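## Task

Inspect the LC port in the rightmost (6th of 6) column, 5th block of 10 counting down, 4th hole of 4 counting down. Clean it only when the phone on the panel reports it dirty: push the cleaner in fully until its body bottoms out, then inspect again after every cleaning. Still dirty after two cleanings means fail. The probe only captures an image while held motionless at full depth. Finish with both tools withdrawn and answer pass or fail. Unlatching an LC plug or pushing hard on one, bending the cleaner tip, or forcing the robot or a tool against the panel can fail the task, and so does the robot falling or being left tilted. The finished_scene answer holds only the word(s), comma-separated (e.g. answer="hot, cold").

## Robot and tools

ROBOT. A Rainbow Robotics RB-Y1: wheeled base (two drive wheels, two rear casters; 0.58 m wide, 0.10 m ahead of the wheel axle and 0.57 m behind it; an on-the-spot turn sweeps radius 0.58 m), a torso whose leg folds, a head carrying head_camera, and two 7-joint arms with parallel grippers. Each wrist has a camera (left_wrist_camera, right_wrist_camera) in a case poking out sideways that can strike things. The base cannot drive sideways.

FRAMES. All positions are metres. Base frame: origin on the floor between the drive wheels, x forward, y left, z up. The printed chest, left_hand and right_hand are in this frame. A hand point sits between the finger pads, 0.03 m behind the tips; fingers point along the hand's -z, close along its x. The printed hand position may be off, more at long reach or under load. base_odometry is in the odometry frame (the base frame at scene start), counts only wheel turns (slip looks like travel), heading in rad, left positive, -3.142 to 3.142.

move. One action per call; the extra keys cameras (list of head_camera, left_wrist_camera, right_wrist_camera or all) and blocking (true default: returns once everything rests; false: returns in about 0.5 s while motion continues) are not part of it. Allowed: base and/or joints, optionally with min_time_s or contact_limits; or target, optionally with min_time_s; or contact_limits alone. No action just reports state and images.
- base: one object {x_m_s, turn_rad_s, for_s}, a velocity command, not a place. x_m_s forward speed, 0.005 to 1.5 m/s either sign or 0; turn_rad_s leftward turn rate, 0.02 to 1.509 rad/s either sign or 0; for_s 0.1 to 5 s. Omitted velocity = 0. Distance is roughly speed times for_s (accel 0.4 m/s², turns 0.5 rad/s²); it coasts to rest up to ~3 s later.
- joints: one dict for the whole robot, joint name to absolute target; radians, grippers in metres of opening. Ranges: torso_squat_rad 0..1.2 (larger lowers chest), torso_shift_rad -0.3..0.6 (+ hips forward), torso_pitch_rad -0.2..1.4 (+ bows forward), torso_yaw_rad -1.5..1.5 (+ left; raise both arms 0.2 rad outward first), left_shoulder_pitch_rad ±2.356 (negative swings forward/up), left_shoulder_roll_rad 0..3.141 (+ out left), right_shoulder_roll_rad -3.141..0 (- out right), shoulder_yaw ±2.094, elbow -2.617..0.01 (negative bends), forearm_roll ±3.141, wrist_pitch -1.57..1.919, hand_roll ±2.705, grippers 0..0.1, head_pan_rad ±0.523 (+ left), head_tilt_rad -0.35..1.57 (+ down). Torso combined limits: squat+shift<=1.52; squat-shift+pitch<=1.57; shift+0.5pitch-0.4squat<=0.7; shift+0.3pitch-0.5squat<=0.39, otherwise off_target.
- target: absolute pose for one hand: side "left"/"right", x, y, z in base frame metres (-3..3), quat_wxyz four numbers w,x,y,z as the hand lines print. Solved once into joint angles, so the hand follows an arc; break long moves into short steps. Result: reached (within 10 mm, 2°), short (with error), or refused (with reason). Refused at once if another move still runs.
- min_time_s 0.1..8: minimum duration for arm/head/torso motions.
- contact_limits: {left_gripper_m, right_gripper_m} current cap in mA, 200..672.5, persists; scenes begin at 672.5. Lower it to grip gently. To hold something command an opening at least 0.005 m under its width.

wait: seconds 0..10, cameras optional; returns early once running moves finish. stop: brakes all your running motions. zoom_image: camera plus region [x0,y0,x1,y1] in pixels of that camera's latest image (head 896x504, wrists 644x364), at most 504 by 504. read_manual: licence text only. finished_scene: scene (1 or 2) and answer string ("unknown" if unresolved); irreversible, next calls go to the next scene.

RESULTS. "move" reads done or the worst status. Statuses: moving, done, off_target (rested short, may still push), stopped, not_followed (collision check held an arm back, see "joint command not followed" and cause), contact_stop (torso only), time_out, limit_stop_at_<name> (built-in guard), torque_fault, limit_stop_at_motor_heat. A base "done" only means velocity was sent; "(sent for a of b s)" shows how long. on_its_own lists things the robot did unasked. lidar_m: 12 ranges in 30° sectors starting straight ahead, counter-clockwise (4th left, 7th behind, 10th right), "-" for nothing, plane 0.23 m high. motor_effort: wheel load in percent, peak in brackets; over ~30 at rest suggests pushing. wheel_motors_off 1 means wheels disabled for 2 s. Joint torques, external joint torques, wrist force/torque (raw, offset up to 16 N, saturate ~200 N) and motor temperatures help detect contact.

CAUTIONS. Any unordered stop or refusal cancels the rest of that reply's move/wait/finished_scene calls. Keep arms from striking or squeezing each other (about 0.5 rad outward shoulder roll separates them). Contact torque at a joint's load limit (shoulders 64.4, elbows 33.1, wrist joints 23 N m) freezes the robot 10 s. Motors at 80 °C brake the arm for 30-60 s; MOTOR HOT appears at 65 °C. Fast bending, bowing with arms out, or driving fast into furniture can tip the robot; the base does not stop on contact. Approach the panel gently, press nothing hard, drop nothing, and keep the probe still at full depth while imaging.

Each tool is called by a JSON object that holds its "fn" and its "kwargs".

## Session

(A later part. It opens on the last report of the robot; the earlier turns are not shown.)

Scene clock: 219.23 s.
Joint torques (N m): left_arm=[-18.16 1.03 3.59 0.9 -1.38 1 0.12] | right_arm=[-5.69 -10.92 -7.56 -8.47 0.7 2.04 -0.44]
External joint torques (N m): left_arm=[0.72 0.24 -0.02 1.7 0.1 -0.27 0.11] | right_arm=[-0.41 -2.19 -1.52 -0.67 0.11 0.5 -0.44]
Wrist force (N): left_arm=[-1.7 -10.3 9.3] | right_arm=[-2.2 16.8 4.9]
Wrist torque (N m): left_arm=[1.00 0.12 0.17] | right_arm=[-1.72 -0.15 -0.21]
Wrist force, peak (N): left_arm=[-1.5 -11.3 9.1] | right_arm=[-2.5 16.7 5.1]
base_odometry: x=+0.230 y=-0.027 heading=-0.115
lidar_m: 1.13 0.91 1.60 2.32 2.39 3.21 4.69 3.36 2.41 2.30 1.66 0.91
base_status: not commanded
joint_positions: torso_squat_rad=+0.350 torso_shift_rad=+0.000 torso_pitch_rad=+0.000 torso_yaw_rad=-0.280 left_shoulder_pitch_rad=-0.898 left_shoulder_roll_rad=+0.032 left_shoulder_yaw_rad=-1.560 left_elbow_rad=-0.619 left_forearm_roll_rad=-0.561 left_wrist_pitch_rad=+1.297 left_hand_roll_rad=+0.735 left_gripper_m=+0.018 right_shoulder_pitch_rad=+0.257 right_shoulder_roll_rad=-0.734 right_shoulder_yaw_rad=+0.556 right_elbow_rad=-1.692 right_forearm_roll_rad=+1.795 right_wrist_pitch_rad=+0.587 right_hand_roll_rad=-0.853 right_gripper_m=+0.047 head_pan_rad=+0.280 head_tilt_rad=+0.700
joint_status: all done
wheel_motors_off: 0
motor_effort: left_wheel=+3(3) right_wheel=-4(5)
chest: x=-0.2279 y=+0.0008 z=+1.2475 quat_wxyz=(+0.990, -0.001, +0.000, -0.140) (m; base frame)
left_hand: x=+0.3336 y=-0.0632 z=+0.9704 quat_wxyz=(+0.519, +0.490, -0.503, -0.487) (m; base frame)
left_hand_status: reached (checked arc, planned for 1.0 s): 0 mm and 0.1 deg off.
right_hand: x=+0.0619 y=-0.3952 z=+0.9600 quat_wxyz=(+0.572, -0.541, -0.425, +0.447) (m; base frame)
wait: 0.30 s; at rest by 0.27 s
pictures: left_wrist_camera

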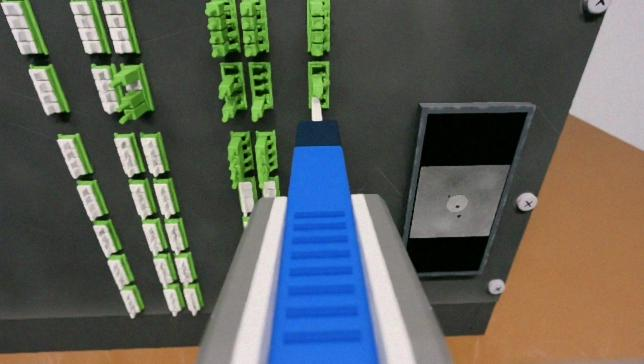

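{"fn": "move", "kwargs": {"target": {"side":"left","x":0.324,"y":-0.0634,"z":0.9700,"quat_wxyz":[0.5191,0.4906,-0.5031,-0.4866]}, "min_time_s": 1}}

{"fn": "wait", "kwargs": {"seconds": 0.3, "cameras": ["left_wrist_camera"]}}

{"fn": "zoom_image", "kwargs": {"camera": "left_wrist_camera", "region": [280, 60, 360, 160]}}

Scene clock: 221.13 s.
Joint torques (N m): left_arm=[-14.62 3 2.04 -1.27 -1.61 1.62 -0.4] | right_arm=[-5.62 -10.56 -7.41 -8.36 0.76 1.99 -0.51]
External joint torques (N m): left_arm=[3.96 2.41 -1.87 -0.2 -0.1 0.37 -0.41] | right_arm=[-0.34 -1.83 -1.37 -0.56 0.17 0.45 -0.5]
Wrist force (N): left_arm=[-1.1 -10.1 3.8] | right_arm=[-2.4 16.4 4.7]
Wrist torque (N m): left_arm=[0.96 0.06 0.35] | right_arm=[-1.68 -0.15 -0.19]
Wrist force, peak (N): left_arm=[-1.7 -10.8 9.3] | right_arm=[-2.5 17.0 5.0]
move: done
base_odometry: x=+0.230 y=-0.027 heading=-0.115
lidar_m: 1.13 0.91 1.60 2.32 2.38 3.20 4.69 3.37 2.41 2.31 1.66 0.92
base_status: not commanded
joint_positions: torso_squat_rad=+0.350 torso_shift_rad=+0.000 torso_pitch_rad=+0.000 torso_yaw_rad=-0.280 left_shoulder_pitch_rad=-0.886 left_shoulder_roll_rad=+0.045 left_shoulder_yaw_rad=-1.563 left_elbow_rad=-0.674 left_forearm_roll_rad=-0.565 left_wrist_pitch_rad=+1.343 left_hand_roll_rad=+0.721 left_gripper_m=+0.018 right_shoulder_pitch_rad=+0.257 right_shoulder_roll_rad=-0.734 right_shoulder_yaw_rad=+0.556 right_elbow_rad=-1.692 right_forearm_roll_rad=+1.795 right_wrist_pitch_rad=+0.587 right_hand_roll_rad=-0.853 right_gripper_m=+0.047 head_pan_rad=+0.280 head_tilt_rad=+0.700
joint_status: all done
wheel_motors_off: 0
motor_effort: left_wheel=+3(3) right_wheel=-2(6)
chest: x=-0.2279 y=+0.0008 z=+1.2475 quat_wxyz=(+0.990, -0.001, +0.000, -0.140) (m; base frame)
left_hand: x=+0.3244 y=-0.0637 z=+0.9700 quat_wxyz=(+0.519, +0.491, -0.503, -0.485) (m; base frame)
left_hand_status: reached (checked arc, planned for 1.0 s): 1 mm and 0.2 deg off.
right_hand: x=+0.0619 y=-0.3952 z=+0.9600 quat_wxyz=(+0.572, -0.541, -0.425, +0.447) (m; base frame)
pictures: none

Scene clock: 221.43 s.
Joint torques (N m): left_arm=[-14.46 2.84 2 -1 -1.58 1.53 -0.35] | right_arm=[-5.61 -10.79 -7.47 -8.36 0.74 1.98 -0.52]
External joint torques (N m): left_arm=[4.12 2.25 -1.91 0.07 -0.07 0.28 -0.36] | right_arm=[-0.33 -2.06 -1.43 -0.56 0.14 0.44 -0.51]
Wrist force (N): left_arm=[-0.8 -10.5 3.6] | right_arm=[-2.4 16.5 4.8]
Wrist torque (N m): left_arm=[1.03 0.09 0.33] | right_arm=[-1.68 -0.14 -0.20]
Wrist force, peak (N): left_arm=[-1.0 -10.8 3.8] | right_arm=[-2.4 16.6 5.0]
base_odometry: x=+0.230 y=-0.027 heading=-0.115
lidar_m: 1.12 0.90 1.59 2.32 2.39 3.20 4.69 3.37 2.41 2.30 1.67 0.91
base_status: not commanded
joint_positions: torso_squat_rad=+0.350 torso_shift_rad=+0.000 torso_pitch_rad=+0.000 torso_yaw_rad=-0.280 left_shoulder_pitch_rad=-0.886 left_shoulder_roll_rad=+0.045 left_shoulder_yaw_rad=-1.563 left_elbow_rad=-0.674 left_forearm_roll_rad=-0.565 left_wrist_pitch_rad=+1.343 left_hand_roll_rad=+0.721 left_gripper_m=+0.018 right_shoulder_pitch_rad=+0.257 right_shoulder_roll_rad=-0.734 right_shoulder_yaw_rad=+0.556 right_elbow_rad=-1.692 right_forearm_roll_rad=+1.795 right_wrist_pitch_rad=+0.587 right_hand_roll_rad=-0.853 right_gripper_m=+0.047 head_pan_rad=+0.280 head_tilt_rad=+0.700
joint_status: all done
wheel_motors_off: 0
motor_effort: left_wheel=+3(3) right_wheel=-4(6)
chest: x=-0.2279 y=+0.0008 z=+1.2475 quat_wxyz=(+0.990, -0.001, +0.000, -0.140) (m; base frame)
left_hand: x=+0.3244 y=-0.0637 z=+0.9700 quat_wxyz=(+0.519, +0.491, -0.503, -0.485) (m; base frame)
left_hand_status: reached (checked arc, planned for 1.0 s): 1 mm and 0.2 deg off.
right_hand: x=+0.0619 y=-0.3952 z=+0.9600 quat_wxyz=(+0.572, -0.541, -0.425, +0.447) (m; base frame)
wait: 0.30 s; at rest by 0.27 s
pictures: left_wrist_camera

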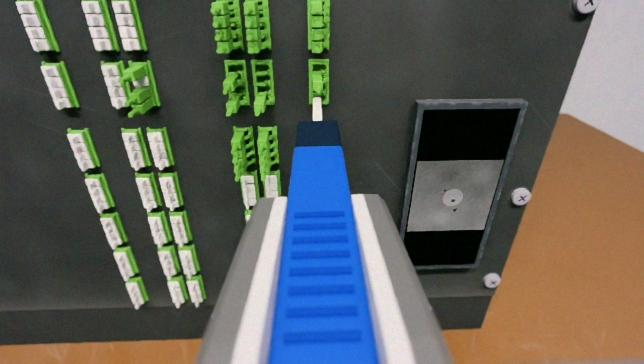

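Scaled by 5.040 from the camera's 644x364 image, which has a finer 1265x715 frame.

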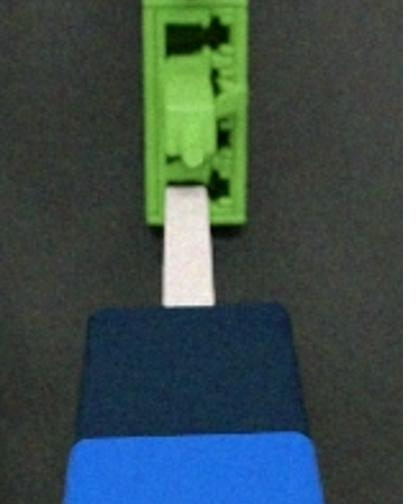

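{"fn": "move", "kwargs": {"target": {"side":"left","x":0.315,"y":-0.0635,"z":0.9690,"quat_wxyz":[0.5191,0.4906,-0.5031,-0.4866]}, "min_time_s": 1}}

{"fn": "move", "kwargs": {"target": {"side":"left","x":0.331,"y":-0.0632,"z":0.9692,"quat_wxyz":[0.5191,0.4906,-0.5031,-0.4866]}, "min_time_s": 1.5}}

{"fn": "wait", "kwargs": {"seconds": 0.3, "cameras": ["left_wrist_camera"]}}

{"fn": "zoom_image", "kwargs": {"camera": "left_wrist_camera", "region": [290, 60, 350, 120]}}

Scene clock: 223.97 s.
Joint torques (N m): left_arm=[-14.38 2.93 2.5 -1.38 -1.63 1.53 -0.32] | right_arm=[-5.41 -10.82 -7.49 -8.31 0.74 1.99 -0.52]
External joint torques (N m): left_arm=[3.91 2.49 -1.74 -0.03 -0.08 0.31 -0.33] | right_arm=[-0.13 -2.09 -1.45 -0.51 0.14 0.45 -0.51]
Wrist force (N): left_arm=[-1.1 -10.6 3.9] | right_arm=[-2.3 16.7 4.9]
Wrist torque (N m): left_arm=[1.02 0.01 0.33] | right_arm=[-1.71 -0.14 -0.19]
Wrist force, peak (N): left_arm=[-1.1 -10.6 3.9] | right_arm=[-2.4 16.8 4.9]
move: done
base_odometry: x=+0.230 y=-0.027 heading=-0.115
lidar_m: 1.12 0.91 1.59 2.32 2.38 3.21 4.69 3.38 2.41 2.29 1.66 0.91
base_status: not commanded
joint_positions: torso_squat_rad=+0.350 torso_shift_rad=+0.000 torso_pitch_rad=+0.000 torso_yaw_rad=-0.280 left_shoulder_pitch_rad=-0.874 left_shoulder_roll_rad=+0.062 left_shoulder_yaw_rad=-1.567 left_elbow_rad=-0.734 left_forearm_roll_rad=-0.569 left_wrist_pitch_rad=+1.384 left_hand_roll_rad=+0.705 left_gripper_m=+0.018 right_shoulder_pitch_rad=+0.257 right_shoulder_roll_rad=-0.734 right_shoulder_yaw_rad=+0.556 right_elbow_rad=-1.692 right_forearm_roll_rad=+1.795 right_wrist_pitch_rad=+0.587 right_hand_roll_rad=-0.853 right_gripper_m=+0.047 head_pan_rad=+0.280 head_tilt_rad=+0.700
joint_status: all done
wheel_motors_off: 0
motor_effort: left_wheel=+3(3) right_wheel=-5(6)
chest: x=-0.2279 y=+0.0008 z=+1.2475 quat_wxyz=(+0.990, -0.001, +0.000, -0.140) (m; base frame)
left_hand: x=+0.3153 y=-0.0638 z=+0.9690 quat_wxyz=(+0.519, +0.492, -0.503, -0.485) (m; base frame)
left_hand_status: reached (checked arc, planned for 1.0 s): 0 mm and 0.2 deg off.
right_hand: x=+0.0619 y=-0.3952 z=+0.9600 quat_wxyz=(+0.572, -0.541, -0.425, +0.447) (m; base frame)
pictures: none

Scene clock: 225.80 s.
Joint torques (N m): left_arm=[-16.91 -0.47 4.34 0.08 -1.08 1.27 0.06] | right_arm=[-5.53 -10.59 -7.49 -8.28 0.75 2.03 -0.46]
External joint torques (N m): left_arm=[1.87 -1.2 0.67 0.93 0.4 0 0.05] | right_arm=[-0.25 -1.86 -1.46 -0.48 0.15 0.49 -0.45]
Wrist force (N): left_arm=[-1.1 -10.5 3.7] | right_arm=[-2.4 16.5 4.8]
Wrist torque (N m): left_arm=[1.03 0.01 0.19] | right_arm=[-1.68 -0.16 -0.20]
Wrist force, peak (N): left_arm=[-1.1 -10.6 3.9] | right_arm=[-2.4 16.9 4.8]
move: done
base_odometry: x=+0.230 y=-0.027 heading=-0.115
lidar_m: 1.12 0.91 1.59 2.32 2.39 3.20 4.68 3.37 2.41 2.30 1.66 0.91
base_status: not commanded
joint_positions: torso_squat_rad=+0.350 torso_shift_rad=+0.000 torso_pitch_rad=+0.000 torso_yaw_rad=-0.280 left_shoulder_pitch_rad=-0.893 left_shoulder_roll_rad=+0.034 left_shoulder_yaw_rad=-1.562 left_elbow_rad=-0.630 left_forearm_roll_rad=-0.563 left_wrist_pitch_rad=+1.308 left_hand_roll_rad=+0.734 left_gripper_m=+0.018 right_shoulder_pitch_rad=+0.257 right_shoulder_roll_rad=-0.734 right_shoulder_yaw_rad=+0.556 right_elbow_rad=-1.692 right_forearm_roll_rad=+1.795 right_wrist_pitch_rad=+0.587 right_hand_roll_rad=-0.853 right_gripper_m=+0.047 head_pan_rad=+0.280 head_tilt_rad=+0.700
joint_status: all done
wheel_motors_off: 0
motor_effort: left_wheel=+3(3) right_wheel=-2(6)
chest: x=-0.2279 y=+0.0008 z=+1.2475 quat_wxyz=(+0.990, -0.001, +0.000, -0.140) (m; base frame)
left_hand: x=+0.3310 y=-0.0629 z=+0.9693 quat_wxyz=(+0.519, +0.490, -0.503, -0.487) (m; base frame)
left_hand_status: reached (checked arc, planned for 1.5 s): 0 mm and 0.1 deg off.
right_hand: x=+0.0619 y=-0.3952 z=+0.9600 quat_wxyz=(+0.572, -0.541, -0.425, +0.447) (m; base frame)
pictures: none

Scene clock: 226.10 s.
Joint torques (N m): left_arm=[-16.92 -0.49 4.21 0.07 -1.25 1.07 0.07] | right_arm=[-5.69 -10.52 -7.73 -8.28 0.71 2.02 -0.44]
External joint torques (N m): left_arm=[1.86 -1.21 0.55 0.92 0.23 -0.2 0.06] | right_arm=[-0.4 -1.78 -1.69 -0.48 0.11 0.48 -0.43]
Wrist force (N): left_arm=[-1.1 -10.0 3.8] | right_arm=[-2.2 16.6 4.9]
Wrist torque (N m): left_arm=[0.95 0.03 0.18] | right_arm=[-1.69 -0.13 -0.20]
Wrist force, peak (N): left_arm=[-1.3 -10.5 3.7] | right_arm=[-2.0 16.7 4.9]
base_odometry: x=+0.230 y=-0.027 heading=-0.115
lidar_m: 1.13 0.90 1.60 2.32 2.40 3.21 4.68 3.37 2.40 2.30 1.66 0.91
base_status: not commanded
joint_positions: torso_squat_rad=+0.350 torso_shift_rad=+0.000 torso_pitch_rad=+0.000 torso_yaw_rad=-0.280 left_shoulder_pitch_rad=-0.893 left_shoulder_roll_rad=+0.034 left_shoulder_yaw_rad=-1.562 left_elbow_rad=-0.630 left_forearm_roll_rad=-0.563 left_wrist_pitch_rad=+1.308 left_hand_roll_rad=+0.734 left_gripper_m=+0.018 right_shoulder_pitch_rad=+0.257 right_shoulder_roll_rad=-0.734 right_shoulder_yaw_rad=+0.556 right_elbow_rad=-1.692 right_forearm_roll_rad=+1.795 right_wrist_pitch_rad=+0.587 right_hand_roll_rad=-0.853 right_gripper_m=+0.047 head_pan_rad=+0.280 head_tilt_rad=+0.700
joint_status: all done
wheel_motors_off: 0
motor_effort: left_wheel=+3(3) right_wheel=-4(6)
chest: x=-0.2279 y=+0.0008 z=+1.2475 quat_wxyz=(+0.990, -0.001, +0.000, -0.140) (m; base frame)
left_hand: x=+0.3310 y=-0.0629 z=+0.9693 quat_wxyz=(+0.519, +0.490, -0.503, -0.487) (m; base frame)
left_hand_status: reached (checked arc, planned for 1.5 s): 0 mm and 0.1 deg off.
right_hand: x=+0.0619 y=-0.3952 z=+0.9600 quat_wxyz=(+0.572, -0.541, -0.425, +0.447) (m; base frame)
wait: 0.30 s; at rest by 0.27 s
pictures: left_wrist_camera

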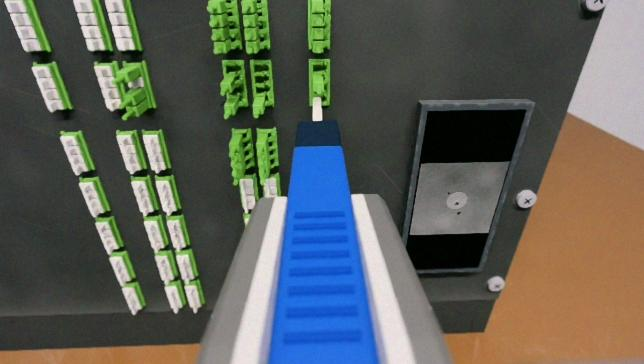

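Scaled by 8.400 from the camera's 644x364 image, which has a finer 1265x715 frame.

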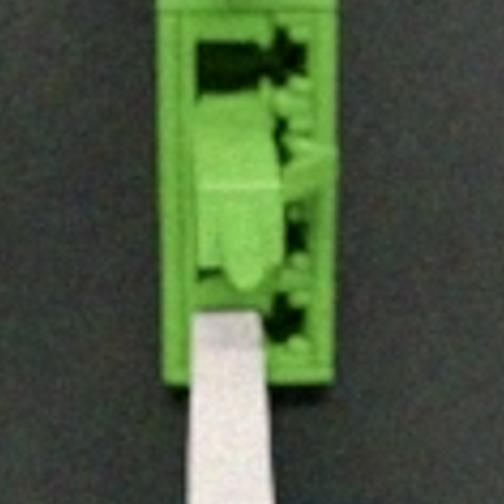

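{"fn": "move", "kwargs": {"target": {"side":"left","x":0.3335,"y":-0.0633,"z":0.9692,"quat_wxyz":[0.5191,0.4906,-0.5031,-0.4866]}, "min_time_s": 1}}

{"fn": "wait", "kwargs": {"seconds": 0.3, "cameras": ["left_wrist_camera"]}}

{"fn": "zoom_image", "kwargs": {"camera": "left_wrist_camera", "region": [290, 60, 350, 120]}}

Scene clock: 228.77 s.
Joint torques (N m): left_arm=[-16.95 0.07 3.78 0.21 -1.35 1.3 0.08] | right_arm=[-5.57 -10.72 -7.57 -8.2 0.73 2.12 -0.54]
External joint torques (N m): left_arm=[1.9 -0.65 0.3 0.94 0.12 0.01 0.07] | right_arm=[-0.29 -1.99 -1.53 -0.4 0.13 0.58 -0.53]
Wrist force (N): left_arm=[-1.5 -10.2 3.4] | right_arm=[-2.4 16.6 5.0]
Wrist torque (N m): left_arm=[0.98 -0.03 0.14] | right_arm=[-1.70 -0.16 -0.20]
Wrist force, peak (N): left_arm=[0.2 -11.2 6.1] | right_arm=[-2.5 16.9 4.9]
move: done
base_odometry: x=+0.230 y=-0.027 heading=-0.115
lidar_m: 1.13 0.91 1.60 2.31 2.40 3.20 4.68 3.38 2.42 2.30 1.66 0.91
base_status: not commanded
joint_positions: torso_squat_rad=+0.350 torso_shift_rad=+0.000 torso_pitch_rad=+0.000 torso_yaw_rad=-0.280 left_shoulder_pitch_rad=-0.896 left_shoulder_roll_rad=+0.024 left_shoulder_yaw_rad=-1.562 left_elbow_rad=-0.601 left_forearm_roll_rad=-0.563 left_wrist_pitch_rad=+1.292 left_hand_roll_rad=+0.742 left_gripper_m=+0.018 right_shoulder_pitch_rad=+0.257 right_shoulder_roll_rad=-0.734 right_shoulder_yaw_rad=+0.556 right_elbow_rad=-1.692 right_forearm_roll_rad=+1.795 right_wrist_pitch_rad=+0.587 right_hand_roll_rad=-0.853 right_gripper_m=+0.047 head_pan_rad=+0.280 head_tilt_rad=+0.700
joint_status: all done
wheel_motors_off: 0
motor_effort: left_wheel=+3(3) right_wheel=-2(5)
chest: x=-0.2279 y=+0.0008 z=+1.2475 quat_wxyz=(+0.990, -0.001, +0.000, -0.140) (m; base frame)
left_hand: x=+0.3335 y=-0.0630 z=+0.9692 quat_wxyz=(+0.519, +0.490, -0.503, -0.487) (m; base frame)
left_hand_status: reached (checked arc, planned for 1.0 s): 0 mm and 0.1 deg off.
right_hand: x=+0.0619 y=-0.3952 z=+0.9600 quat_wxyz=(+0.572, -0.541, -0.425, +0.447) (m; base frame)
pictures: none

Scene clock: 229.07 s.
Joint torques (N m): left_arm=[-17.05 -0.05 3.9 0.14 -1.44 1.28 0.13] | right_arm=[-5.63 -10.89 -7.31 -8.45 0.72 2.03 -0.52]
External joint torques (N m): left_arm=[1.8 -0.77 0.42 0.87 0.02 0 0.12] | right_arm=[-0.35 -2.15 -1.27 -0.65 0.12 0.48 -0.52]
Wrist force (N): left_arm=[-0.7 -10.6 3.3] | right_arm=[-2.2 16.5 4.6]
Wrist torque (N m): left_arm=[0.97 0.04 0.16] | right_arm=[-1.68 -0.13 -0.19]
Wrist force, peak (N): left_arm=[-1.0 -10.7 3.9] | right_arm=[-2.4 16.8 4.8]
base_odometry: x=+0.230 y=-0.027 heading=-0.115
lidar_m: 1.13 0.91 1.59 2.32 2.39 3.20 4.68 3.38 2.40 2.31 1.66 0.91
base_status: not commanded
joint_positions: torso_squat_rad=+0.350 torso_shift_rad=+0.000 torso_pitch_rad=+0.000 torso_yaw_rad=-0.280 left_shoulder_pitch_rad=-0.896 left_shoulder_roll_rad=+0.024 left_shoulder_yaw_rad=-1.562 left_elbow_rad=-0.601 left_forearm_roll_rad=-0.563 left_wrist_pitch_rad=+1.292 left_hand_roll_rad=+0.742 left_gripper_m=+0.018 right_shoulder_pitch_rad=+0.257 right_shoulder_roll_rad=-0.734 right_shoulder_yaw_rad=+0.556 right_elbow_rad=-1.692 right_forearm_roll_rad=+1.795 right_wrist_pitch_rad=+0.587 right_hand_roll_rad=-0.853 right_gripper_m=+0.047 head_pan_rad=+0.280 head_tilt_rad=+0.700
joint_status: all done
wheel_motors_off: 0
motor_effort: left_wheel=+3(3) right_wheel=-5(5)
chest: x=-0.2279 y=+0.0008 z=+1.2475 quat_wxyz=(+0.990, -0.001, +0.000, -0.140) (m; base frame)
left_hand: x=+0.3335 y=-0.0630 z=+0.9692 quat_wxyz=(+0.519, +0.490, -0.503, -0.487) (m; base frame)
left_hand_status: reached (checked arc, planned for 1.0 s): 0 mm and 0.1 deg off.
right_hand: x=+0.0619 y=-0.3952 z=+0.9600 quat_wxyz=(+0.572, -0.541, -0.425, +0.447) (m; base frame)
wait: 0.30 s; at rest by 0.27 s
pictures: left_wrist_camera

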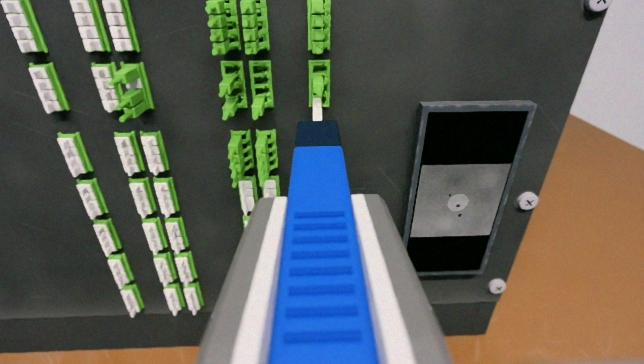

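Scaled by 8.400 from the camera's 644x364 image, which has a finer 1265x715 frame.

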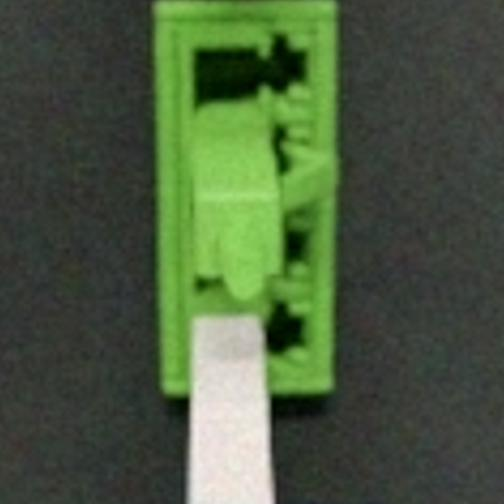

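{"fn": "move", "kwargs": {"target": {"side":"left","x":0.3365,"y":-0.0632,"z":0.9692,"quat_wxyz":[0.5191,0.4906,-0.5031,-0.4866]}, "min_time_s": 1}}

{"fn": "wait", "kwargs": {"seconds": 0.3, "cameras": ["left_wrist_camera"]}}

{"fn": "zoom_image", "kwargs": {"camera": "left_wrist_camera", "region": [290, 60, 350, 120]}}

Scene clock: 230.87 s.
Joint torques (N m): left_arm=[-17.65 0.16 3.63 0.69 -1.12 1.36 0.12] | right_arm=[-5.74 -10.24 -7.83 -8.27 0.74 2.04 -0.5]
External joint torques (N m): left_arm=[1.28 -0.58 0.33 1.3 0.32 0.06 0.11] | right_arm=[-0.46 -1.51 -1.79 -0.47 0.14 0.5 -0.49]
Wrist force (N): left_arm=[-1.1 -10.2 4.9] | right_arm=[-2.2 16.7 4.9]
Wrist torque (N m): left_arm=[0.99 0.02 0.16] | right_arm=[-1.70 -0.13 -0.20]
Wrist force, peak (N): left_arm=[0.1 -11.4 5.7] | right_arm=[-2.2 16.9 4.9]
move: done
base_odometry: x=+0.230 y=-0.027 heading=-0.115
lidar_m: 1.13 0.91 1.60 2.31 2.40 3.20 4.68 3.38 2.41 2.30 1.66 0.91
base_status: not commanded
joint_positions: torso_squat_rad=+0.350 torso_shift_rad=+0.000 torso_pitch_rad=+0.000 torso_yaw_rad=-0.280 left_shoulder_pitch_rad=-0.900 left_shoulder_roll_rad=+0.013 left_shoulder_yaw_rad=-1.562 left_elbow_rad=-0.571 left_forearm_roll_rad=-0.563 left_wrist_pitch_rad=+1.274 left_hand_roll_rad=+0.751 left_gripper_m=+0.018 right_shoulder_pitch_rad=+0.257 right_shoulder_roll_rad=-0.734 right_shoulder_yaw_rad=+0.556 right_elbow_rad=-1.692 right_forearm_roll_rad=+1.795 right_wrist_pitch_rad=+0.587 right_hand_roll_rad=-0.853 right_gripper_m=+0.047 head_pan_rad=+0.280 head_tilt_rad=+0.700
joint_status: all done
wheel_motors_off: 0
motor_effort: left_wheel=+3(3) right_wheel=-3(5)
chest: x=-0.2279 y=+0.0008 z=+1.2475 quat_wxyz=(+0.990, -0.001, +0.000, -0.140) (m; base frame)
left_hand: x=+0.3364 y=-0.0630 z=+0.9692 quat_wxyz=(+0.519, +0.490, -0.503, -0.487) (m; base frame)
left_hand_status: reached (checked arc, planned for 1.0 s): 0 mm and 0.1 deg off.
right_hand: x=+0.0619 y=-0.3952 z=+0.9600 quat_wxyz=(+0.572, -0.541, -0.425, +0.447) (m; base frame)
pictures: none

Scene clock: 231.17 s.
Joint torques (N m): left_arm=[-17.39 0.13 3.96 0.58 -1.29 1.33 0.05] | right_arm=[-5.63 -10.95 -7.57 -8.38 0.64 2.15 -0.56]
External joint torques (N m): left_arm=[1.54 -0.61 0.67 1.19 0.16 0.03 0.03] | right_arm=[-0.34 -2.21 -1.53 -0.58 0.04 0.61 -0.56]
Wrist force (N): left_arm=[-1.0 -10.9 4.9] | right_arm=[-2.2 16.4 4.8]
Wrist torque (N m): left_arm=[1.00 0.00 0.17] | right_arm=[-1.67 -0.13 -0.20]
Wrist force, peak (N): left_arm=[-0.9 -11.1 5.1] | right_arm=[-2.5 16.7 5.1]
base_odometry: x=+0.230 y=-0.027 heading=-0.115
lidar_m: 1.13 0.91 1.60 2.32 2.39 3.20 4.69 3.37 2.40 2.31 1.66 0.92
base_status: not commanded
joint_positions: torso_squat_rad=+0.350 torso_shift_rad=+0.000 torso_pitch_rad=+0.000 torso_yaw_rad=-0.280 left_shoulder_pitch_rad=-0.900 left_shoulder_roll_rad=+0.013 left_shoulder_yaw_rad=-1.562 left_elbow_rad=-0.571 left_forearm_roll_rad=-0.563 left_wrist_pitch_rad=+1.274 left_hand_roll_rad=+0.751 left_gripper_m=+0.018 right_shoulder_pitch_rad=+0.257 right_shoulder_roll_rad=-0.734 right_shoulder_yaw_rad=+0.556 right_elbow_rad=-1.692 right_forearm_roll_rad=+1.795 right_wrist_pitch_rad=+0.587 right_hand_roll_rad=-0.853 right_gripper_m=+0.047 head_pan_rad=+0.280 head_tilt_rad=+0.700
joint_status: all done
wheel_motors_off: 0
motor_effort: left_wheel=+3(3) right_wheel=-3(5)
chest: x=-0.2279 y=+0.0008 z=+1.2475 quat_wxyz=(+0.990, -0.001, +0.000, -0.140) (m; base frame)
left_hand: x=+0.3364 y=-0.0630 z=+0.9692 quat_wxyz=(+0.519, +0.490, -0.503, -0.487) (m; base frame)
left_hand_status: reached (checked arc, planned for 1.0 s): 0 mm and 0.1 deg off.
right_hand: x=+0.0619 y=-0.3952 z=+0.9600 quat_wxyz=(+0.572, -0.541, -0.425, +0.447) (m; base frame)
wait: 0.30 s; at rest by 0.27 s
pictures: left_wrist_camera

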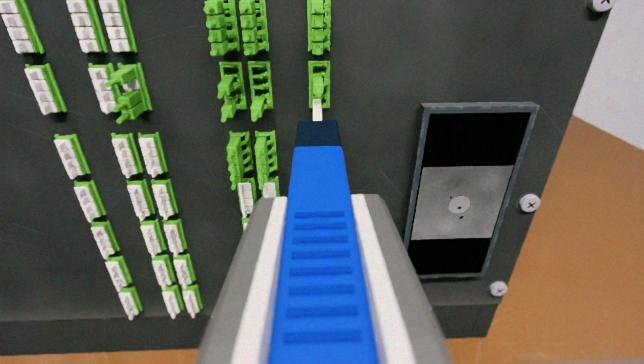

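Scaled by 8.400 from the camera's 644x364 image, which has a finer 1265x715 frame.

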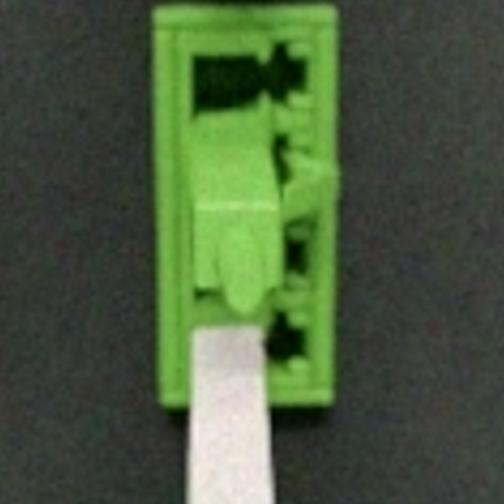

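{"fn": "move", "kwargs": {"target": {"side":"left","x":0.3405,"y":-0.0631,"z":0.9692,"quat_wxyz":[0.5191,0.4906,-0.5031,-0.4866]}, "min_time_s": 1}}

{"fn": "move", "kwargs": {"target": {"side":"left","x":0.3445,"y":-0.0630,"z":0.9692,"quat_wxyz":[0.5191,0.4906,-0.5031,-0.4866]}, "min_time_s": 1}}

{"fn": "wait", "kwargs": {"seconds": 0.3, "cameras": ["left_wrist_camera","head_camera"]}}

{"fn": "zoom_image", "kwargs": {"camera": "left_wrist_camera", "region": [280, 60, 360, 160]}}

Scene clock: 233.03 s.
Joint torques (N m): left_arm=[-18.57 1.53 3.75 1.35 -1.21 1.31 0.03] | right_arm=[-5.71 -10.75 -7.48 -8.3 0.71 2.13 -0.55]
External joint torques (N m): left_arm=[0.45 0.75 0.69 1.8 0.21 0 0.02] | right_arm=[-0.43 -2.02 -1.44 -0.5 0.12 0.59 -0.54]
Wrist force (N): left_arm=[-1.2 -10.6 7.0] | right_arm=[-2.5 16.3 4.8]
Wrist torque (N m): left_arm=[0.94 0.05 0.16] | right_arm=[-1.67 -0.17 -0.20]
Wrist force, peak (N): left_arm=[1.0 -11.3 9.2] | right_arm=[-2.4 16.7 4.9]
move: done
base_odometry: x=+0.230 y=-0.027 heading=-0.115
lidar_m: 1.12 0.90 1.60 2.32 2.39 3.21 4.69 3.37 2.41 2.30 1.66 0.91
base_status: not commanded
joint_positions: torso_squat_rad=+0.350 torso_shift_rad=+0.000 torso_pitch_rad=+0.000 torso_yaw_rad=-0.280 left_shoulder_pitch_rad=-0.904 left_shoulder_roll_rad=+0.000 left_shoulder_yaw_rad=-1.561 left_elbow_rad=-0.533 left_forearm_roll_rad=-0.563 left_wrist_pitch_rad=+1.250 left_hand_roll_rad=+0.762 left_gripper_m=+0.018 right_shoulder_pitch_rad=+0.257 right_shoulder_roll_rad=-0.734 right_shoulder_yaw_rad=+0.556 right_elbow_rad=-1.692 right_forearm_roll_rad=+1.795 right_wrist_pitch_rad=+0.587 right_hand_roll_rad=-0.853 right_gripper_m=+0.047 head_pan_rad=+0.280 head_tilt_rad=+0.700
joint_status: all done
wheel_motors_off: 0
motor_effort: left_wheel=+3(3) right_wheel=-3(6)
chest: x=-0.2279 y=+0.0008 z=+1.2475 quat_wxyz=(+0.990, -0.001, +0.000, -0.140) (m; base frame)
left_hand: x=+0.3402 y=-0.0629 z=+0.9692 quat_wxyz=(+0.519, +0.490, -0.503, -0.488) (m; base frame)
left_hand_status: reached (checked arc, planned for 1.0 s): 0 mm and 0.2 deg off.
right_hand: x=+0.0619 y=-0.3952 z=+0.9600 quat_wxyz=(+0.572, -0.541, -0.425, +0.447) (m; base frame)
pictures: none

Scene clock: 234.37 s.
Joint torques (N m): left_arm=[-18.15 1.5 3.23 1.05 -1.11 0.98 0.12] | right_arm=[-5.81 -10.54 -7.52 -8.55 0.7 2.06 -0.38]
External joint torques (N m): left_arm=[1.01 0.59 0.24 1.4 0.29 -0.34 0.1] | right_arm=[-0.53 -1.8 -1.48 -0.75 0.1 0.52 -0.37]
Wrist force (N): left_arm=[-1.8 -9.8 6.5] | right_arm=[-2.4 16.6 4.9]
Wrist torque (N m): left_arm=[1.08 0.14 0.13] | right_arm=[-1.69 -0.16 -0.21]
Wrist force, peak (N): left_arm=[-1.1 -11.6 7.4] | right_arm=[-2.3 16.9 4.6]
move: done
base_odometry: x=+0.230 y=-0.027 heading=-0.115
lidar_m: 1.13 0.91 1.60 2.32 2.40 3.21 4.68 3.37 2.41 2.30 1.65 0.91
base_status: not commanded
joint_positions: torso_squat_rad=+0.350 torso_shift_rad=+0.000 torso_pitch_rad=+0.000 torso_yaw_rad=-0.280 left_shoulder_pitch_rad=-0.910 left_shoulder_roll_rad=+0.000 left_shoulder_yaw_rad=-1.561 left_elbow_rad=-0.519 left_forearm_roll_rad=-0.560 left_wrist_pitch_rad=+1.229 left_hand_roll_rad=+0.767 left_gripper_m=+0.018 right_shoulder_pitch_rad=+0.257 right_shoulder_roll_rad=-0.734 right_shoulder_yaw_rad=+0.556 right_elbow_rad=-1.692 right_forearm_roll_rad=+1.795 right_wrist_pitch_rad=+0.587 right_hand_roll_rad=-0.853 right_gripper_m=+0.047 head_pan_rad=+0.280 head_tilt_rad=+0.700
joint_status: all done
wheel_motors_off: 0
motor_effort: left_wheel=+3(3) right_wheel=-3(5)
chest: x=-0.2279 y=+0.0008 z=+1.2475 quat_wxyz=(+0.990, -0.001, +0.000, -0.140) (m; base frame)
left_hand: x=+0.3441 y=-0.0627 z=+0.9693 quat_wxyz=(+0.519, +0.487, -0.503, -0.490) (m; base frame)
left_hand_status: reached (checked arc, planned for 1.0 s): 1 mm and 0.5 deg off.
right_hand: x=+0.0619 y=-0.3952 z=+0.9600 quat_wxyz=(+0.572, -0.541, -0.425, +0.447) (m; base frame)
pictures: none

Scene clock: 234.67 s.
Joint torques (N m): left_arm=[-18.24 1.37 3.33 0.93 -1.12 1.04 0.12] | right_arm=[-5.47 -10.63 -7.69 -8.24 0.75 2.01 -0.45]
External joint torques (N m): left_arm=[0.92 0.46 0.35 1.28 0.28 -0.28 0.11] | right_arm=[-0.19 -1.89 -1.65 -0.44 0.15 0.47 -0.44]
Wrist force (N): left_arm=[-1.9 -10.5 6.6] | right_arm=[-2.5 16.4 4.9]
Wrist torque (N m): left_arm=[1.01 0.07 0.16] | right_arm=[-1.68 -0.17 -0.20]
Wrist force, peak (N): left_arm=[-1.5 -11.0 6.8] | right_arm=[-2.2 16.6 4.8]
base_odometry: x=+0.230 y=-0.027 heading=-0.115
lidar_m: 1.12 0.90 1.60 2.32 2.39 3.20 4.69 3.37 2.41 2.30 1.66 0.91
base_status: not commanded
joint_positions: torso_squat_rad=+0.350 torso_shift_rad=+0.000 torso_pitch_rad=+0.000 torso_yaw_rad=-0.280 left_shoulder_pitch_rad=-0.910 left_shoulder_roll_rad=+0.000 left_shoulder_yaw_rad=-1.561 left_elbow_rad=-0.519 left_forearm_roll_rad=-0.560 left_wrist_pitch_rad=+1.229 left_hand_roll_rad=+0.767 left_gripper_m=+0.018 right_shoulder_pitch_rad=+0.257 right_shoulder_roll_rad=-0.734 right_shoulder_yaw_rad=+0.556 right_elbow_rad=-1.692 right_forearm_roll_rad=+1.795 right_wrist_pitch_rad=+0.587 right_hand_roll_rad=-0.853 right_gripper_m=+0.047 head_pan_rad=+0.280 head_tilt_rad=+0.700
joint_status: all done
wheel_motors_off: 0
motor_effort: left_wheel=+3(3) right_wheel=-4(5)
chest: x=-0.2279 y=+0.0008 z=+1.2475 quat_wxyz=(+0.990, -0.001, +0.000, -0.140) (m; base frame)
left_hand: x=+0.3441 y=-0.0627 z=+0.9693 quat_wxyz=(+0.519, +0.487, -0.503, -0.490) (m; base frame)
left_hand_status: reached (checked arc, planned for 1.0 s): 1 mm and 0.5 deg off.
right_hand: x=+0.0619 y=-0.3952 z=+0.9600 quat_wxyz=(+0.572, -0.541, -0.425, +0.447) (m; base frame)
wait: 0.30 s; at rest by 0.27 s
pictures: head_camera, left_wrist_camera

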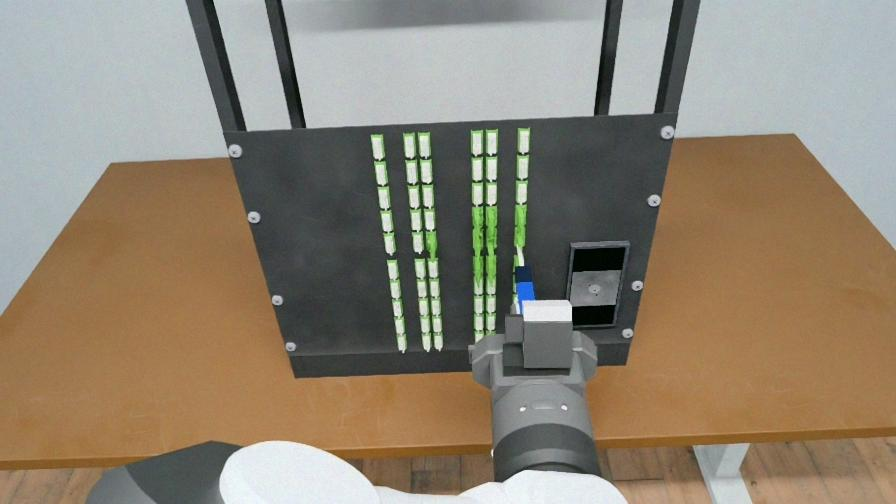

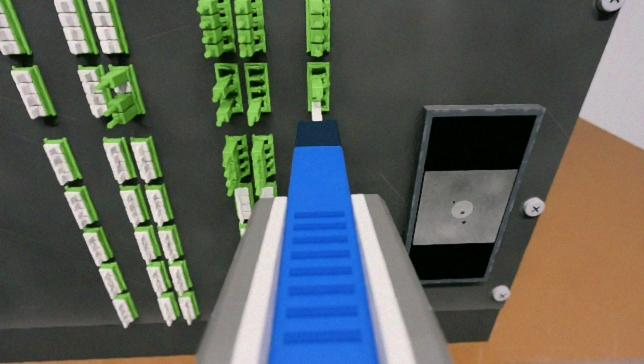

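Scaled by 5.040 from the camera's 644x364 image, which has a finer 1265x715 frame.

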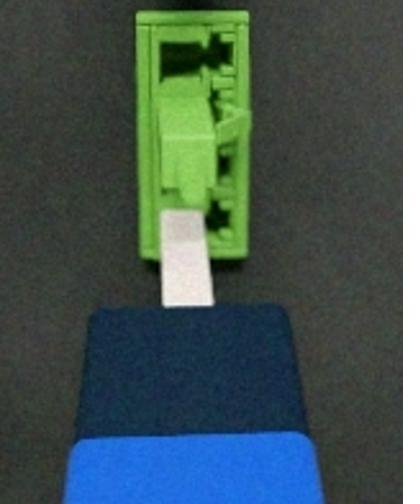

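{"fn": "move", "kwargs": {"target": {"side":"left","x":0.324,"y":-0.0634,"z":0.9692,"quat_wxyz":[0.5191,0.4906,-0.5031,-0.4866]}, "min_time_s": 1.5}}

{"fn": "move", "kwargs": {"target": {"side":"left","x":0.24,"y":-0.065,"z":0.969,"quat_wxyz":[0.5191,0.4906,-0.5031,-0.4866]}, "min_time_s": 2}}

{"fn": "move", "kwargs": {"base": {"x_m_s":0.06,"for_s":1.1}}}

{"fn": "move", "kwargs": {"target": {"side":"left","x":0.255,"y":-0.0645,"z":0.969,"quat_wxyz":[0.5191,0.4906,-0.5031,-0.4866]}, "min_time_s": 1}}

{"fn": "wait", "kwargs": {"seconds": 0.3, "cameras": ["left_wrist_camera","head_camera"]}}

{"fn": "zoom_image", "kwargs": {"camera": "left_wrist_camera", "region": [290, 60, 350, 120]}}

Scene clock: 237.93 s.
Joint torques (N m): left_arm=[-14.63 2.8 1.91 -1.11 -1.39 1.59 -0.31] | right_arm=[-6.06 -10.86 -7.68 -8.32 0.72 2.03 -0.47]
External joint torques (N m): left_arm=[3.93 2.22 -1.99 -0.03 0.12 0.34 -0.32] | right_arm=[-0.77 -2.13 -1.64 -0.52 0.13 0.49 -0.46]
Wrist force (N): left_arm=[-1.2 -9.8 3.5] | right_arm=[-2.5 16.5 4.9]
Wrist torque (N m): left_arm=[0.94 -0.02 0.32] | right_arm=[-1.69 -0.17 -0.20]
Wrist force, peak (N): left_arm=[10.1 -16.7 -39.9] | right_arm=[-2.5 16.9 4.9]
move: done
base_odometry: x=+0.230 y=-0.027 heading=-0.115
lidar_m: 1.12 0.91 1.60 2.32 2.39 3.20 4.68 3.37 2.41 2.30 1.66 0.91
base_status: not commanded
joint_positions: torso_squat_rad=+0.350 torso_shift_rad=+0.000 torso_pitch_rad=+0.000 torso_yaw_rad=-0.280 left_shoulder_pitch_rad=-0.885 left_shoulder_roll_rad=+0.044 left_shoulder_yaw_rad=-1.563 left_elbow_rad=-0.673 left_forearm_roll_rad=-0.567 left_wrist_pitch_rad=+1.342 left_hand_roll_rad=+0.722 left_gripper_m=+0.018 right_shoulder_pitch_rad=+0.257 right_shoulder_roll_rad=-0.734 right_shoulder_yaw_rad=+0.556 right_elbow_rad=-1.692 right_forearm_roll_rad=+1.795 right_wrist_pitch_rad=+0.587 right_hand_roll_rad=-0.853 right_gripper_m=+0.047 head_pan_rad=+0.280 head_tilt_rad=+0.700
joint_status: all done
wheel_motors_off: 0
motor_effort: left_wheel=+3(4) right_wheel=-5(9)
chest: x=-0.2279 y=+0.0008 z=+1.2475 quat_wxyz=(+0.990, -0.001, +0.000, -0.140) (m; base frame)
left_hand: x=+0.3240 y=-0.0637 z=+0.9694 quat_wxyz=(+0.519, +0.491, -0.503, -0.485) (m; base frame)
left_hand_status: reached (checked arc, planned for 1.5 s): 0 mm and 0.2 deg off.
right_hand: x=+0.0619 y=-0.3953 z=+0.9599 quat_wxyz=(+0.572, -0.541, -0.425, +0.447) (m; base frame)
pictures: none

Scene clock: 240.27 s.
Joint torques (N m): left_arm=[-12.42 1.22 3.96 -3.15 -1.79 1.23 -0.32] | right_arm=[-5.89 -10.76 -7.52 -8.38 0.62 2.01 -0.51]
External joint torques (N m): left_arm=[3.2 2.37 -1.55 0.02 -0.08 0.17 -0.34] | right_arm=[-0.6 -2.02 -1.48 -0.58 0.03 0.47 -0.5]
Wrist force (N): left_arm=[-1.1 -10.3 3.2] | right_arm=[-2.5 16.4 4.6]
Wrist torque (N m): left_arm=[0.96 -0.01 0.31] | right_arm=[-1.67 -0.16 -0.19]
Wrist force, peak (N): left_arm=[-1.6 -10.4 3.7] | right_arm=[-2.4 16.8 4.8]
move: done
base_odometry: x=+0.230 y=-0.027 heading=-0.115
lidar_m: 1.12 0.91 1.59 2.32 2.40 3.21 4.68 3.37 2.41 2.30 1.67 0.91
base_status: not commanded
joint_positions: torso_squat_rad=+0.350 torso_shift_rad=+0.000 torso_pitch_rad=+0.000 torso_yaw_rad=-0.280 left_shoulder_pitch_rad=-0.789 left_shoulder_roll_rad=+0.125 left_shoulder_yaw_rad=-1.609 left_elbow_rad=-1.088 left_forearm_roll_rad=-0.619 left_wrist_pitch_rad=+1.665 left_hand_roll_rad=+0.598 left_gripper_m=+0.018 right_shoulder_pitch_rad=+0.257 right_shoulder_roll_rad=-0.734 right_shoulder_yaw_rad=+0.556 right_elbow_rad=-1.692 right_forearm_roll_rad=+1.795 right_wrist_pitch_rad=+0.587 right_hand_roll_rad=-0.853 right_gripper_m=+0.047 head_pan_rad=+0.280 head_tilt_rad=+0.700
joint_status: all done
wheel_motors_off: 0
motor_effort: left_wheel=+4(4) right_wheel=-4(7)
chest: x=-0.2279 y=+0.0008 z=+1.2475 quat_wxyz=(+0.990, -0.001, +0.000, -0.140) (m; base frame)
left_hand: x=+0.2398 y=-0.0651 z=+0.9693 quat_wxyz=(+0.519, +0.492, -0.504, -0.485) (m; base frame)
left_hand_status: reached (checked arc, planned for 2.0 s): 0 mm and 0.3 deg off.
right_hand: x=+0.0619 y=-0.3953 z=+0.9599 quat_wxyz=(+0.572, -0.541, -0.425, +0.447) (m; base frame)
pictures: none

Scene clock: 242.17 s.
Joint torques (N m): left_arm=[-12.49 0.54 3.7 -2.9 -1.74 1.23 -0.27] | right_arm=[-5.82 -10.5 -7.2 -8.33 0.73 2.2 -0.45]
External joint torques (N m): left_arm=[3.13 1.68 -1.81 0.27 -0.04 0.18 -0.28] | right_arm=[-0.53 -1.76 -1.16 -0.53 0.13 0.66 -0.44]
Wrist force (N): left_arm=[-1.6 -9.8 3.5] | right_arm=[-2.3 16.4 4.7]
Wrist torque (N m): left_arm=[0.95 -0.08 0.32] | right_arm=[-1.69 -0.16 -0.19]
Wrist force, peak (N): left_arm=[-1.4 -10.2 4.3] | right_arm=[-2.4 17.0 4.6]
move: done
base_odometry: x=+0.295 y=-0.034 heading=-0.115
lidar_m: 1.06 0.86 0.88 2.32 2.39 3.21 4.75 3.37 2.41 2.30 1.57 0.86
base_status: done (sent for 1.1 of 1.1 s)
joint_positions: torso_squat_rad=+0.350 torso_shift_rad=+0.000 torso_pitch_rad=+0.000 torso_yaw_rad=-0.280 left_shoulder_pitch_rad=-0.789 left_shoulder_roll_rad=+0.126 left_shoulder_yaw_rad=-1.609 left_elbow_rad=-1.088 left_forearm_roll_rad=-0.619 left_wrist_pitch_rad=+1.665 left_hand_roll_rad=+0.598 left_gripper_m=+0.018 right_shoulder_pitch_rad=+0.257 right_shoulder_roll_rad=-0.734 right_shoulder_yaw_rad=+0.556 right_elbow_rad=-1.692 right_forearm_roll_rad=+1.795 right_wrist_pitch_rad=+0.587 right_hand_roll_rad=-0.853 right_gripper_m=+0.047 head_pan_rad=+0.280 head_tilt_rad=+0.700
joint_status: not commanded
wheel_motors_off: 0
motor_effort: left_wheel=+5(23) right_wheel=-4(14)
chest: x=-0.2280 y=+0.0008 z=+1.2475 quat_wxyz=(+0.990, -0.001, +0.000, -0.140) (m; base frame)
left_hand: x=+0.2398 y=-0.0650 z=+0.9693 quat_wxyz=(+0.519, +0.492, -0.504, -0.485) (m; base frame)
right_hand: x=+0.0618 y=-0.3953 z=+0.9600 quat_wxyz=(+0.572, -0.541, -0.425, +0.447) (m; base frame)
pictures: none

Scene clock: 243.50 s.
Joint torques (N m): left_arm=[-14.66 1.8 5.53 -2.07 -1.46 1.05 0.07] | right_arm=[-5.97 -10.73 -7.55 -8.3 0.75 2.05 -0.46]
External joint torques (N m): left_arm=[1.52 2.54 0.07 0.83 0.23 -0.03 0.06] | right_arm=[-0.68 -2 -1.51 -0.5 0.16 0.51 -0.46]
Wrist force (N): left_arm=[-1.6 -9.8 3.3] | right_arm=[-2.3 16.6 4.8]
Wrist torque (N m): left_arm=[0.92 -0.06 0.18] | right_arm=[-1.70 -0.15 -0.20]
Wrist force, peak (N): left_arm=[-1.9 -10.3 4.1] | right_arm=[-2.3 16.9 4.7]
move: done
base_odometry: x=+0.295 y=-0.034 heading=-0.115
lidar_m: 1.06 0.86 0.88 2.32 2.39 3.21 4.75 3.37 2.40 2.30 1.56 0.86
base_status: not commanded
joint_positions: torso_squat_rad=+0.350 torso_shift_rad=+0.000 torso_pitch_rad=+0.000 torso_yaw_rad=-0.280 left_shoulder_pitch_rad=-0.805 left_shoulder_roll_rad=+0.128 left_shoulder_yaw_rad=-1.597 left_elbow_rad=-1.045 left_forearm_roll_rad=-0.606 left_wrist_pitch_rad=+1.614 left_hand_roll_rad=+0.612 left_gripper_m=+0.018 right_shoulder_pitch_rad=+0.257 right_shoulder_roll_rad=-0.734 right_shoulder_yaw_rad=+0.556 right_elbow_rad=-1.692 right_forearm_roll_rad=+1.795 right_wrist_pitch_rad=+0.587 right_hand_roll_rad=-0.853 right_gripper_m=+0.047 head_pan_rad=+0.280 head_tilt_rad=+0.700
joint_status: all done
wheel_motors_off: 0
motor_effort: left_wheel=+5(5) right_wheel=-4(5)
chest: x=-0.2280 y=+0.0008 z=+1.2475 quat_wxyz=(+0.990, -0.001, +0.000, -0.140) (m; base frame)
left_hand: x=+0.2547 y=-0.0647 z=+0.9689 quat_wxyz=(+0.519, +0.490, -0.503, -0.487) (m; base frame)
left_hand_status: reached (checked arc, planned for 1.0 s): 0 mm and 0.0 deg off.
right_hand: x=+0.0618 y=-0.3953 z=+0.9600 quat_wxyz=(+0.572, -0.541, -0.425, +0.447) (m; base frame)
pictures: none

Scene clock: 243.80 s.
Joint torques (N m): left_arm=[-14.52 1.95 5.66 -2.08 -1.37 0.93 0.15] | right_arm=[-5.91 -10.57 -7.31 -8.4 0.8 1.9 -0.48]
External joint torques (N m): left_arm=[1.66 2.69 0.19 0.83 0.32 -0.14 0.14] | right_arm=[-0.63 -1.84 -1.27 -0.6 0.21 0.36 -0.48]
Wrist force (N): left_arm=[-1.4 -10.1 3.7] | right_arm=[-2.3 16.8 4.7]
Wrist torque (N m): left_arm=[0.94 -0.04 0.19] | right_arm=[-1.73 -0.14 -0.20]
Wrist force, peak (N): left_arm=[-1.5 -10.3 3.9] | right_arm=[-2.2 16.8 4.9]
base_odometry: x=+0.295 y=-0.034 heading=-0.115
lidar_m: 1.06 0.86 0.88 2.31 2.40 3.21 4.75 3.38 2.41 2.30 1.56 0.86
base_status: not commanded
joint_positions: torso_squat_rad=+0.350 torso_shift_rad=+0.000 torso_pitch_rad=+0.000 torso_yaw_rad=-0.280 left_shoulder_pitch_rad=-0.805 left_shoulder_roll_rad=+0.128 left_shoulder_yaw_rad=-1.597 left_elbow_rad=-1.045 left_forearm_roll_rad=-0.606 left_wrist_pitch_rad=+1.614 left_hand_roll_rad=+0.612 left_gripper_m=+0.018 right_shoulder_pitch_rad=+0.257 right_shoulder_roll_rad=-0.734 right_shoulder_yaw_rad=+0.556 right_elbow_rad=-1.692 right_forearm_roll_rad=+1.795 right_wrist_pitch_rad=+0.587 right_hand_roll_rad=-0.853 right_gripper_m=+0.047 head_pan_rad=+0.280 head_tilt_rad=+0.700
joint_status: all done
wheel_motors_off: 0
motor_effort: left_wheel=+5(5) right_wheel=-3(5)
chest: x=-0.2280 y=+0.0008 z=+1.2475 quat_wxyz=(+0.990, -0.001, +0.000, -0.140) (m; base frame)
left_hand: x=+0.2547 y=-0.0647 z=+0.9689 quat_wxyz=(+0.519, +0.490, -0.503, -0.487) (m; base frame)
left_hand_status: reached (checked arc, planned for 1.0 s): 0 mm and 0.0 deg off.
right_hand: x=+0.0618 y=-0.3953 z=+0.9600 quat_wxyz=(+0.572, -0.541, -0.425, +0.447) (m; base frame)
wait: 0.30 s; at rest by 0.27 s
pictures: head_camera, left_wrist_camera

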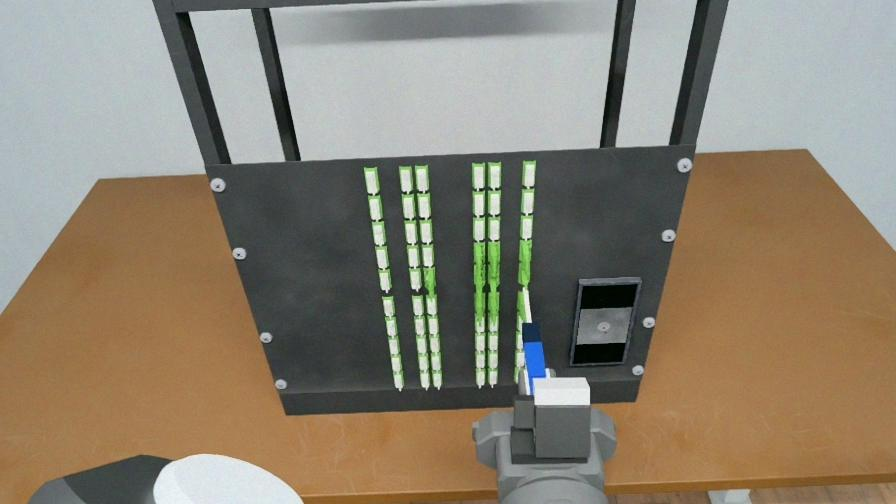

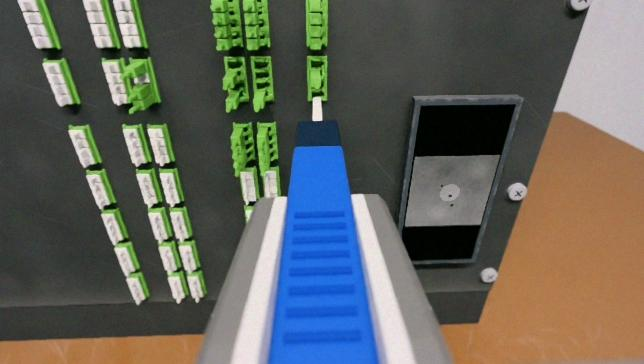

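Scaled by 8.400 from the camera's 644x364 image, which has a finer 1265x715 frame.

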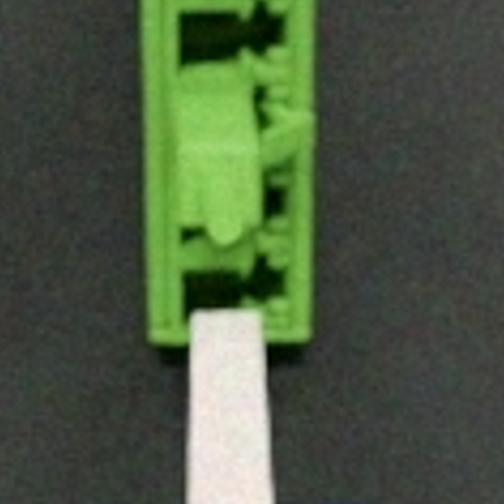

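{"fn": "move", "kwargs": {"target": {"side":"left","x":0.265,"y":-0.0634,"z":0.9687,"quat_wxyz":[0.5191,0.4906,-0.5031,-0.4866]}, "min_time_s": 1.2}}

{"fn": "wait", "kwargs": {"seconds": 0.3, "cameras": ["left_wrist_camera"]}}

{"fn": "zoom_image", "kwargs": {"camera": "left_wrist_camera", "region": [290, 60, 350, 120]}}

Scene clock: 246.47 s.
Joint torques (N m): left_arm=[-14.94 2.2 5.51 -1.86 -1.43 1.08 0.18] | right_arm=[-5.67 -10.36 -7.61 -8.18 0.7 2.02 -0.46]
External joint torques (N m): left_arm=[1.58 2.66 0.09 0.86 0.25 -0.02 0.17] | right_arm=[-0.39 -1.63 -1.57 -0.37 0.1 0.48 -0.45]
Wrist force (N): left_arm=[-1.5 -9.9 3.4] | right_arm=[-2.0 16.7 4.9]
Wrist torque (N m): left_arm=[0.93 -0.05 0.18] | right_arm=[-1.71 -0.12 -0.18]
Wrist force, peak (N): left_arm=[-1.7 -10.7 3.6] | right_arm=[-2.4 16.8 4.7]
move: done
base_odometry: x=+0.295 y=-0.034 heading=-0.115
lidar_m: 1.07 0.86 0.87 2.32 2.40 3.20 4.75 3.36 2.41 2.30 1.56 0.86
base_status: not commanded
joint_positions: torso_squat_rad=+0.350 torso_shift_rad=+0.000 torso_pitch_rad=+0.000 torso_yaw_rad=-0.280 left_shoulder_pitch_rad=-0.815 left_shoulder_roll_rad=+0.130 left_shoulder_yaw_rad=-1.591 left_elbow_rad=-1.017 left_forearm_roll_rad=-0.600 left_wrist_pitch_rad=+1.584 left_hand_roll_rad=+0.622 left_gripper_m=+0.018 right_shoulder_pitch_rad=+0.257 right_shoulder_roll_rad=-0.734 right_shoulder_yaw_rad=+0.556 right_elbow_rad=-1.692 right_forearm_roll_rad=+1.795 right_wrist_pitch_rad=+0.587 right_hand_roll_rad=-0.853 right_gripper_m=+0.047 head_pan_rad=+0.280 head_tilt_rad=+0.700
joint_status: all done
wheel_motors_off: 0
motor_effort: left_wheel=+4(5) right_wheel=-4(5)
chest: x=-0.2280 y=+0.0008 z=+1.2475 quat_wxyz=(+0.990, -0.001, +0.000, -0.140) (m; base frame)
left_hand: x=+0.2644 y=-0.0633 z=+0.9689 quat_wxyz=(+0.519, +0.490, -0.503, -0.487) (m; base frame)
left_hand_status: reached (checked arc, planned for 1.2 s): 1 mm and 0.1 deg off.
right_hand: x=+0.0618 y=-0.3953 z=+0.9600 quat_wxyz=(+0.572, -0.541, -0.425, +0.447) (m; base frame)
pictures: none

Scene clock: 246.77 s.
Joint torques (N m): left_arm=[-15.05 2.34 5.4 -1.87 -1.47 1.03 0.08] | right_arm=[-5.91 -10.58 -7.68 -8.15 0.75 2.01 -0.48]
External joint torques (N m): left_arm=[1.47 2.81 -0.01 0.86 0.21 -0.06 0.06] | right_arm=[-0.63 -1.84 -1.64 -0.35 0.15 0.47 -0.47]
Wrist force (N): left_arm=[-1.7 -9.9 3.4] | right_arm=[-2.0 16.5 4.7]
Wrist torque (N m): left_arm=[0.94 -0.09 0.18] | right_arm=[-1.69 -0.11 -0.18]
Wrist force, peak (N): left_arm=[-1.7 -10.3 3.8] | right_arm=[-2.3 16.7 4.7]
base_odometry: x=+0.295 y=-0.034 heading=-0.115
lidar_m: 1.06 0.86 0.88 2.32 2.38 3.21 4.75 3.38 2.41 2.30 1.57 0.87
base_status: not commanded
joint_positions: torso_squat_rad=+0.350 torso_shift_rad=+0.000 torso_pitch_rad=+0.000 torso_yaw_rad=-0.280 left_shoulder_pitch_rad=-0.815 left_shoulder_roll_rad=+0.130 left_shoulder_yaw_rad=-1.591 left_elbow_rad=-1.017 left_forearm_roll_rad=-0.600 left_wrist_pitch_rad=+1.584 left_hand_roll_rad=+0.622 left_gripper_m=+0.018 right_shoulder_pitch_rad=+0.257 right_shoulder_roll_rad=-0.734 right_shoulder_yaw_rad=+0.556 right_elbow_rad=-1.692 right_forearm_roll_rad=+1.795 right_wrist_pitch_rad=+0.587 right_hand_roll_rad=-0.853 right_gripper_m=+0.047 head_pan_rad=+0.280 head_tilt_rad=+0.700
joint_status: all done
wheel_motors_off: 0
motor_effort: left_wheel=+5(5) right_wheel=-5(5)
chest: x=-0.2280 y=+0.0008 z=+1.2475 quat_wxyz=(+0.990, -0.001, +0.000, -0.140) (m; base frame)
left_hand: x=+0.2644 y=-0.0633 z=+0.9689 quat_wxyz=(+0.519, +0.490, -0.503, -0.487) (m; base frame)
left_hand_status: reached (checked arc, planned for 1.2 s): 1 mm and 0.1 deg off.
right_hand: x=+0.0618 y=-0.3953 z=+0.9600 quat_wxyz=(+0.572, -0.541, -0.425, +0.447) (m; base frame)
wait: 0.30 s; at rest by 0.27 s
pictures: left_wrist_camera

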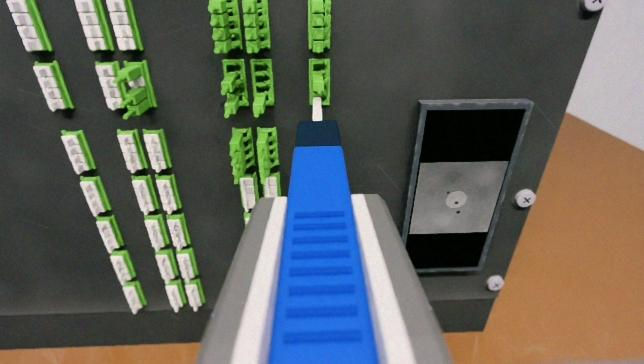

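Scaled by 8.400 from the camera's 644x364 image, which has a finer 1265x715 frame.

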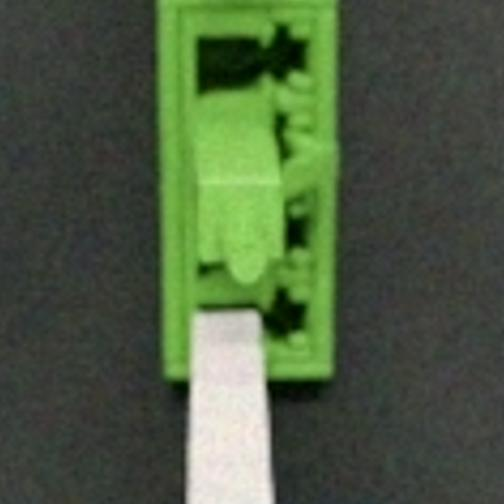

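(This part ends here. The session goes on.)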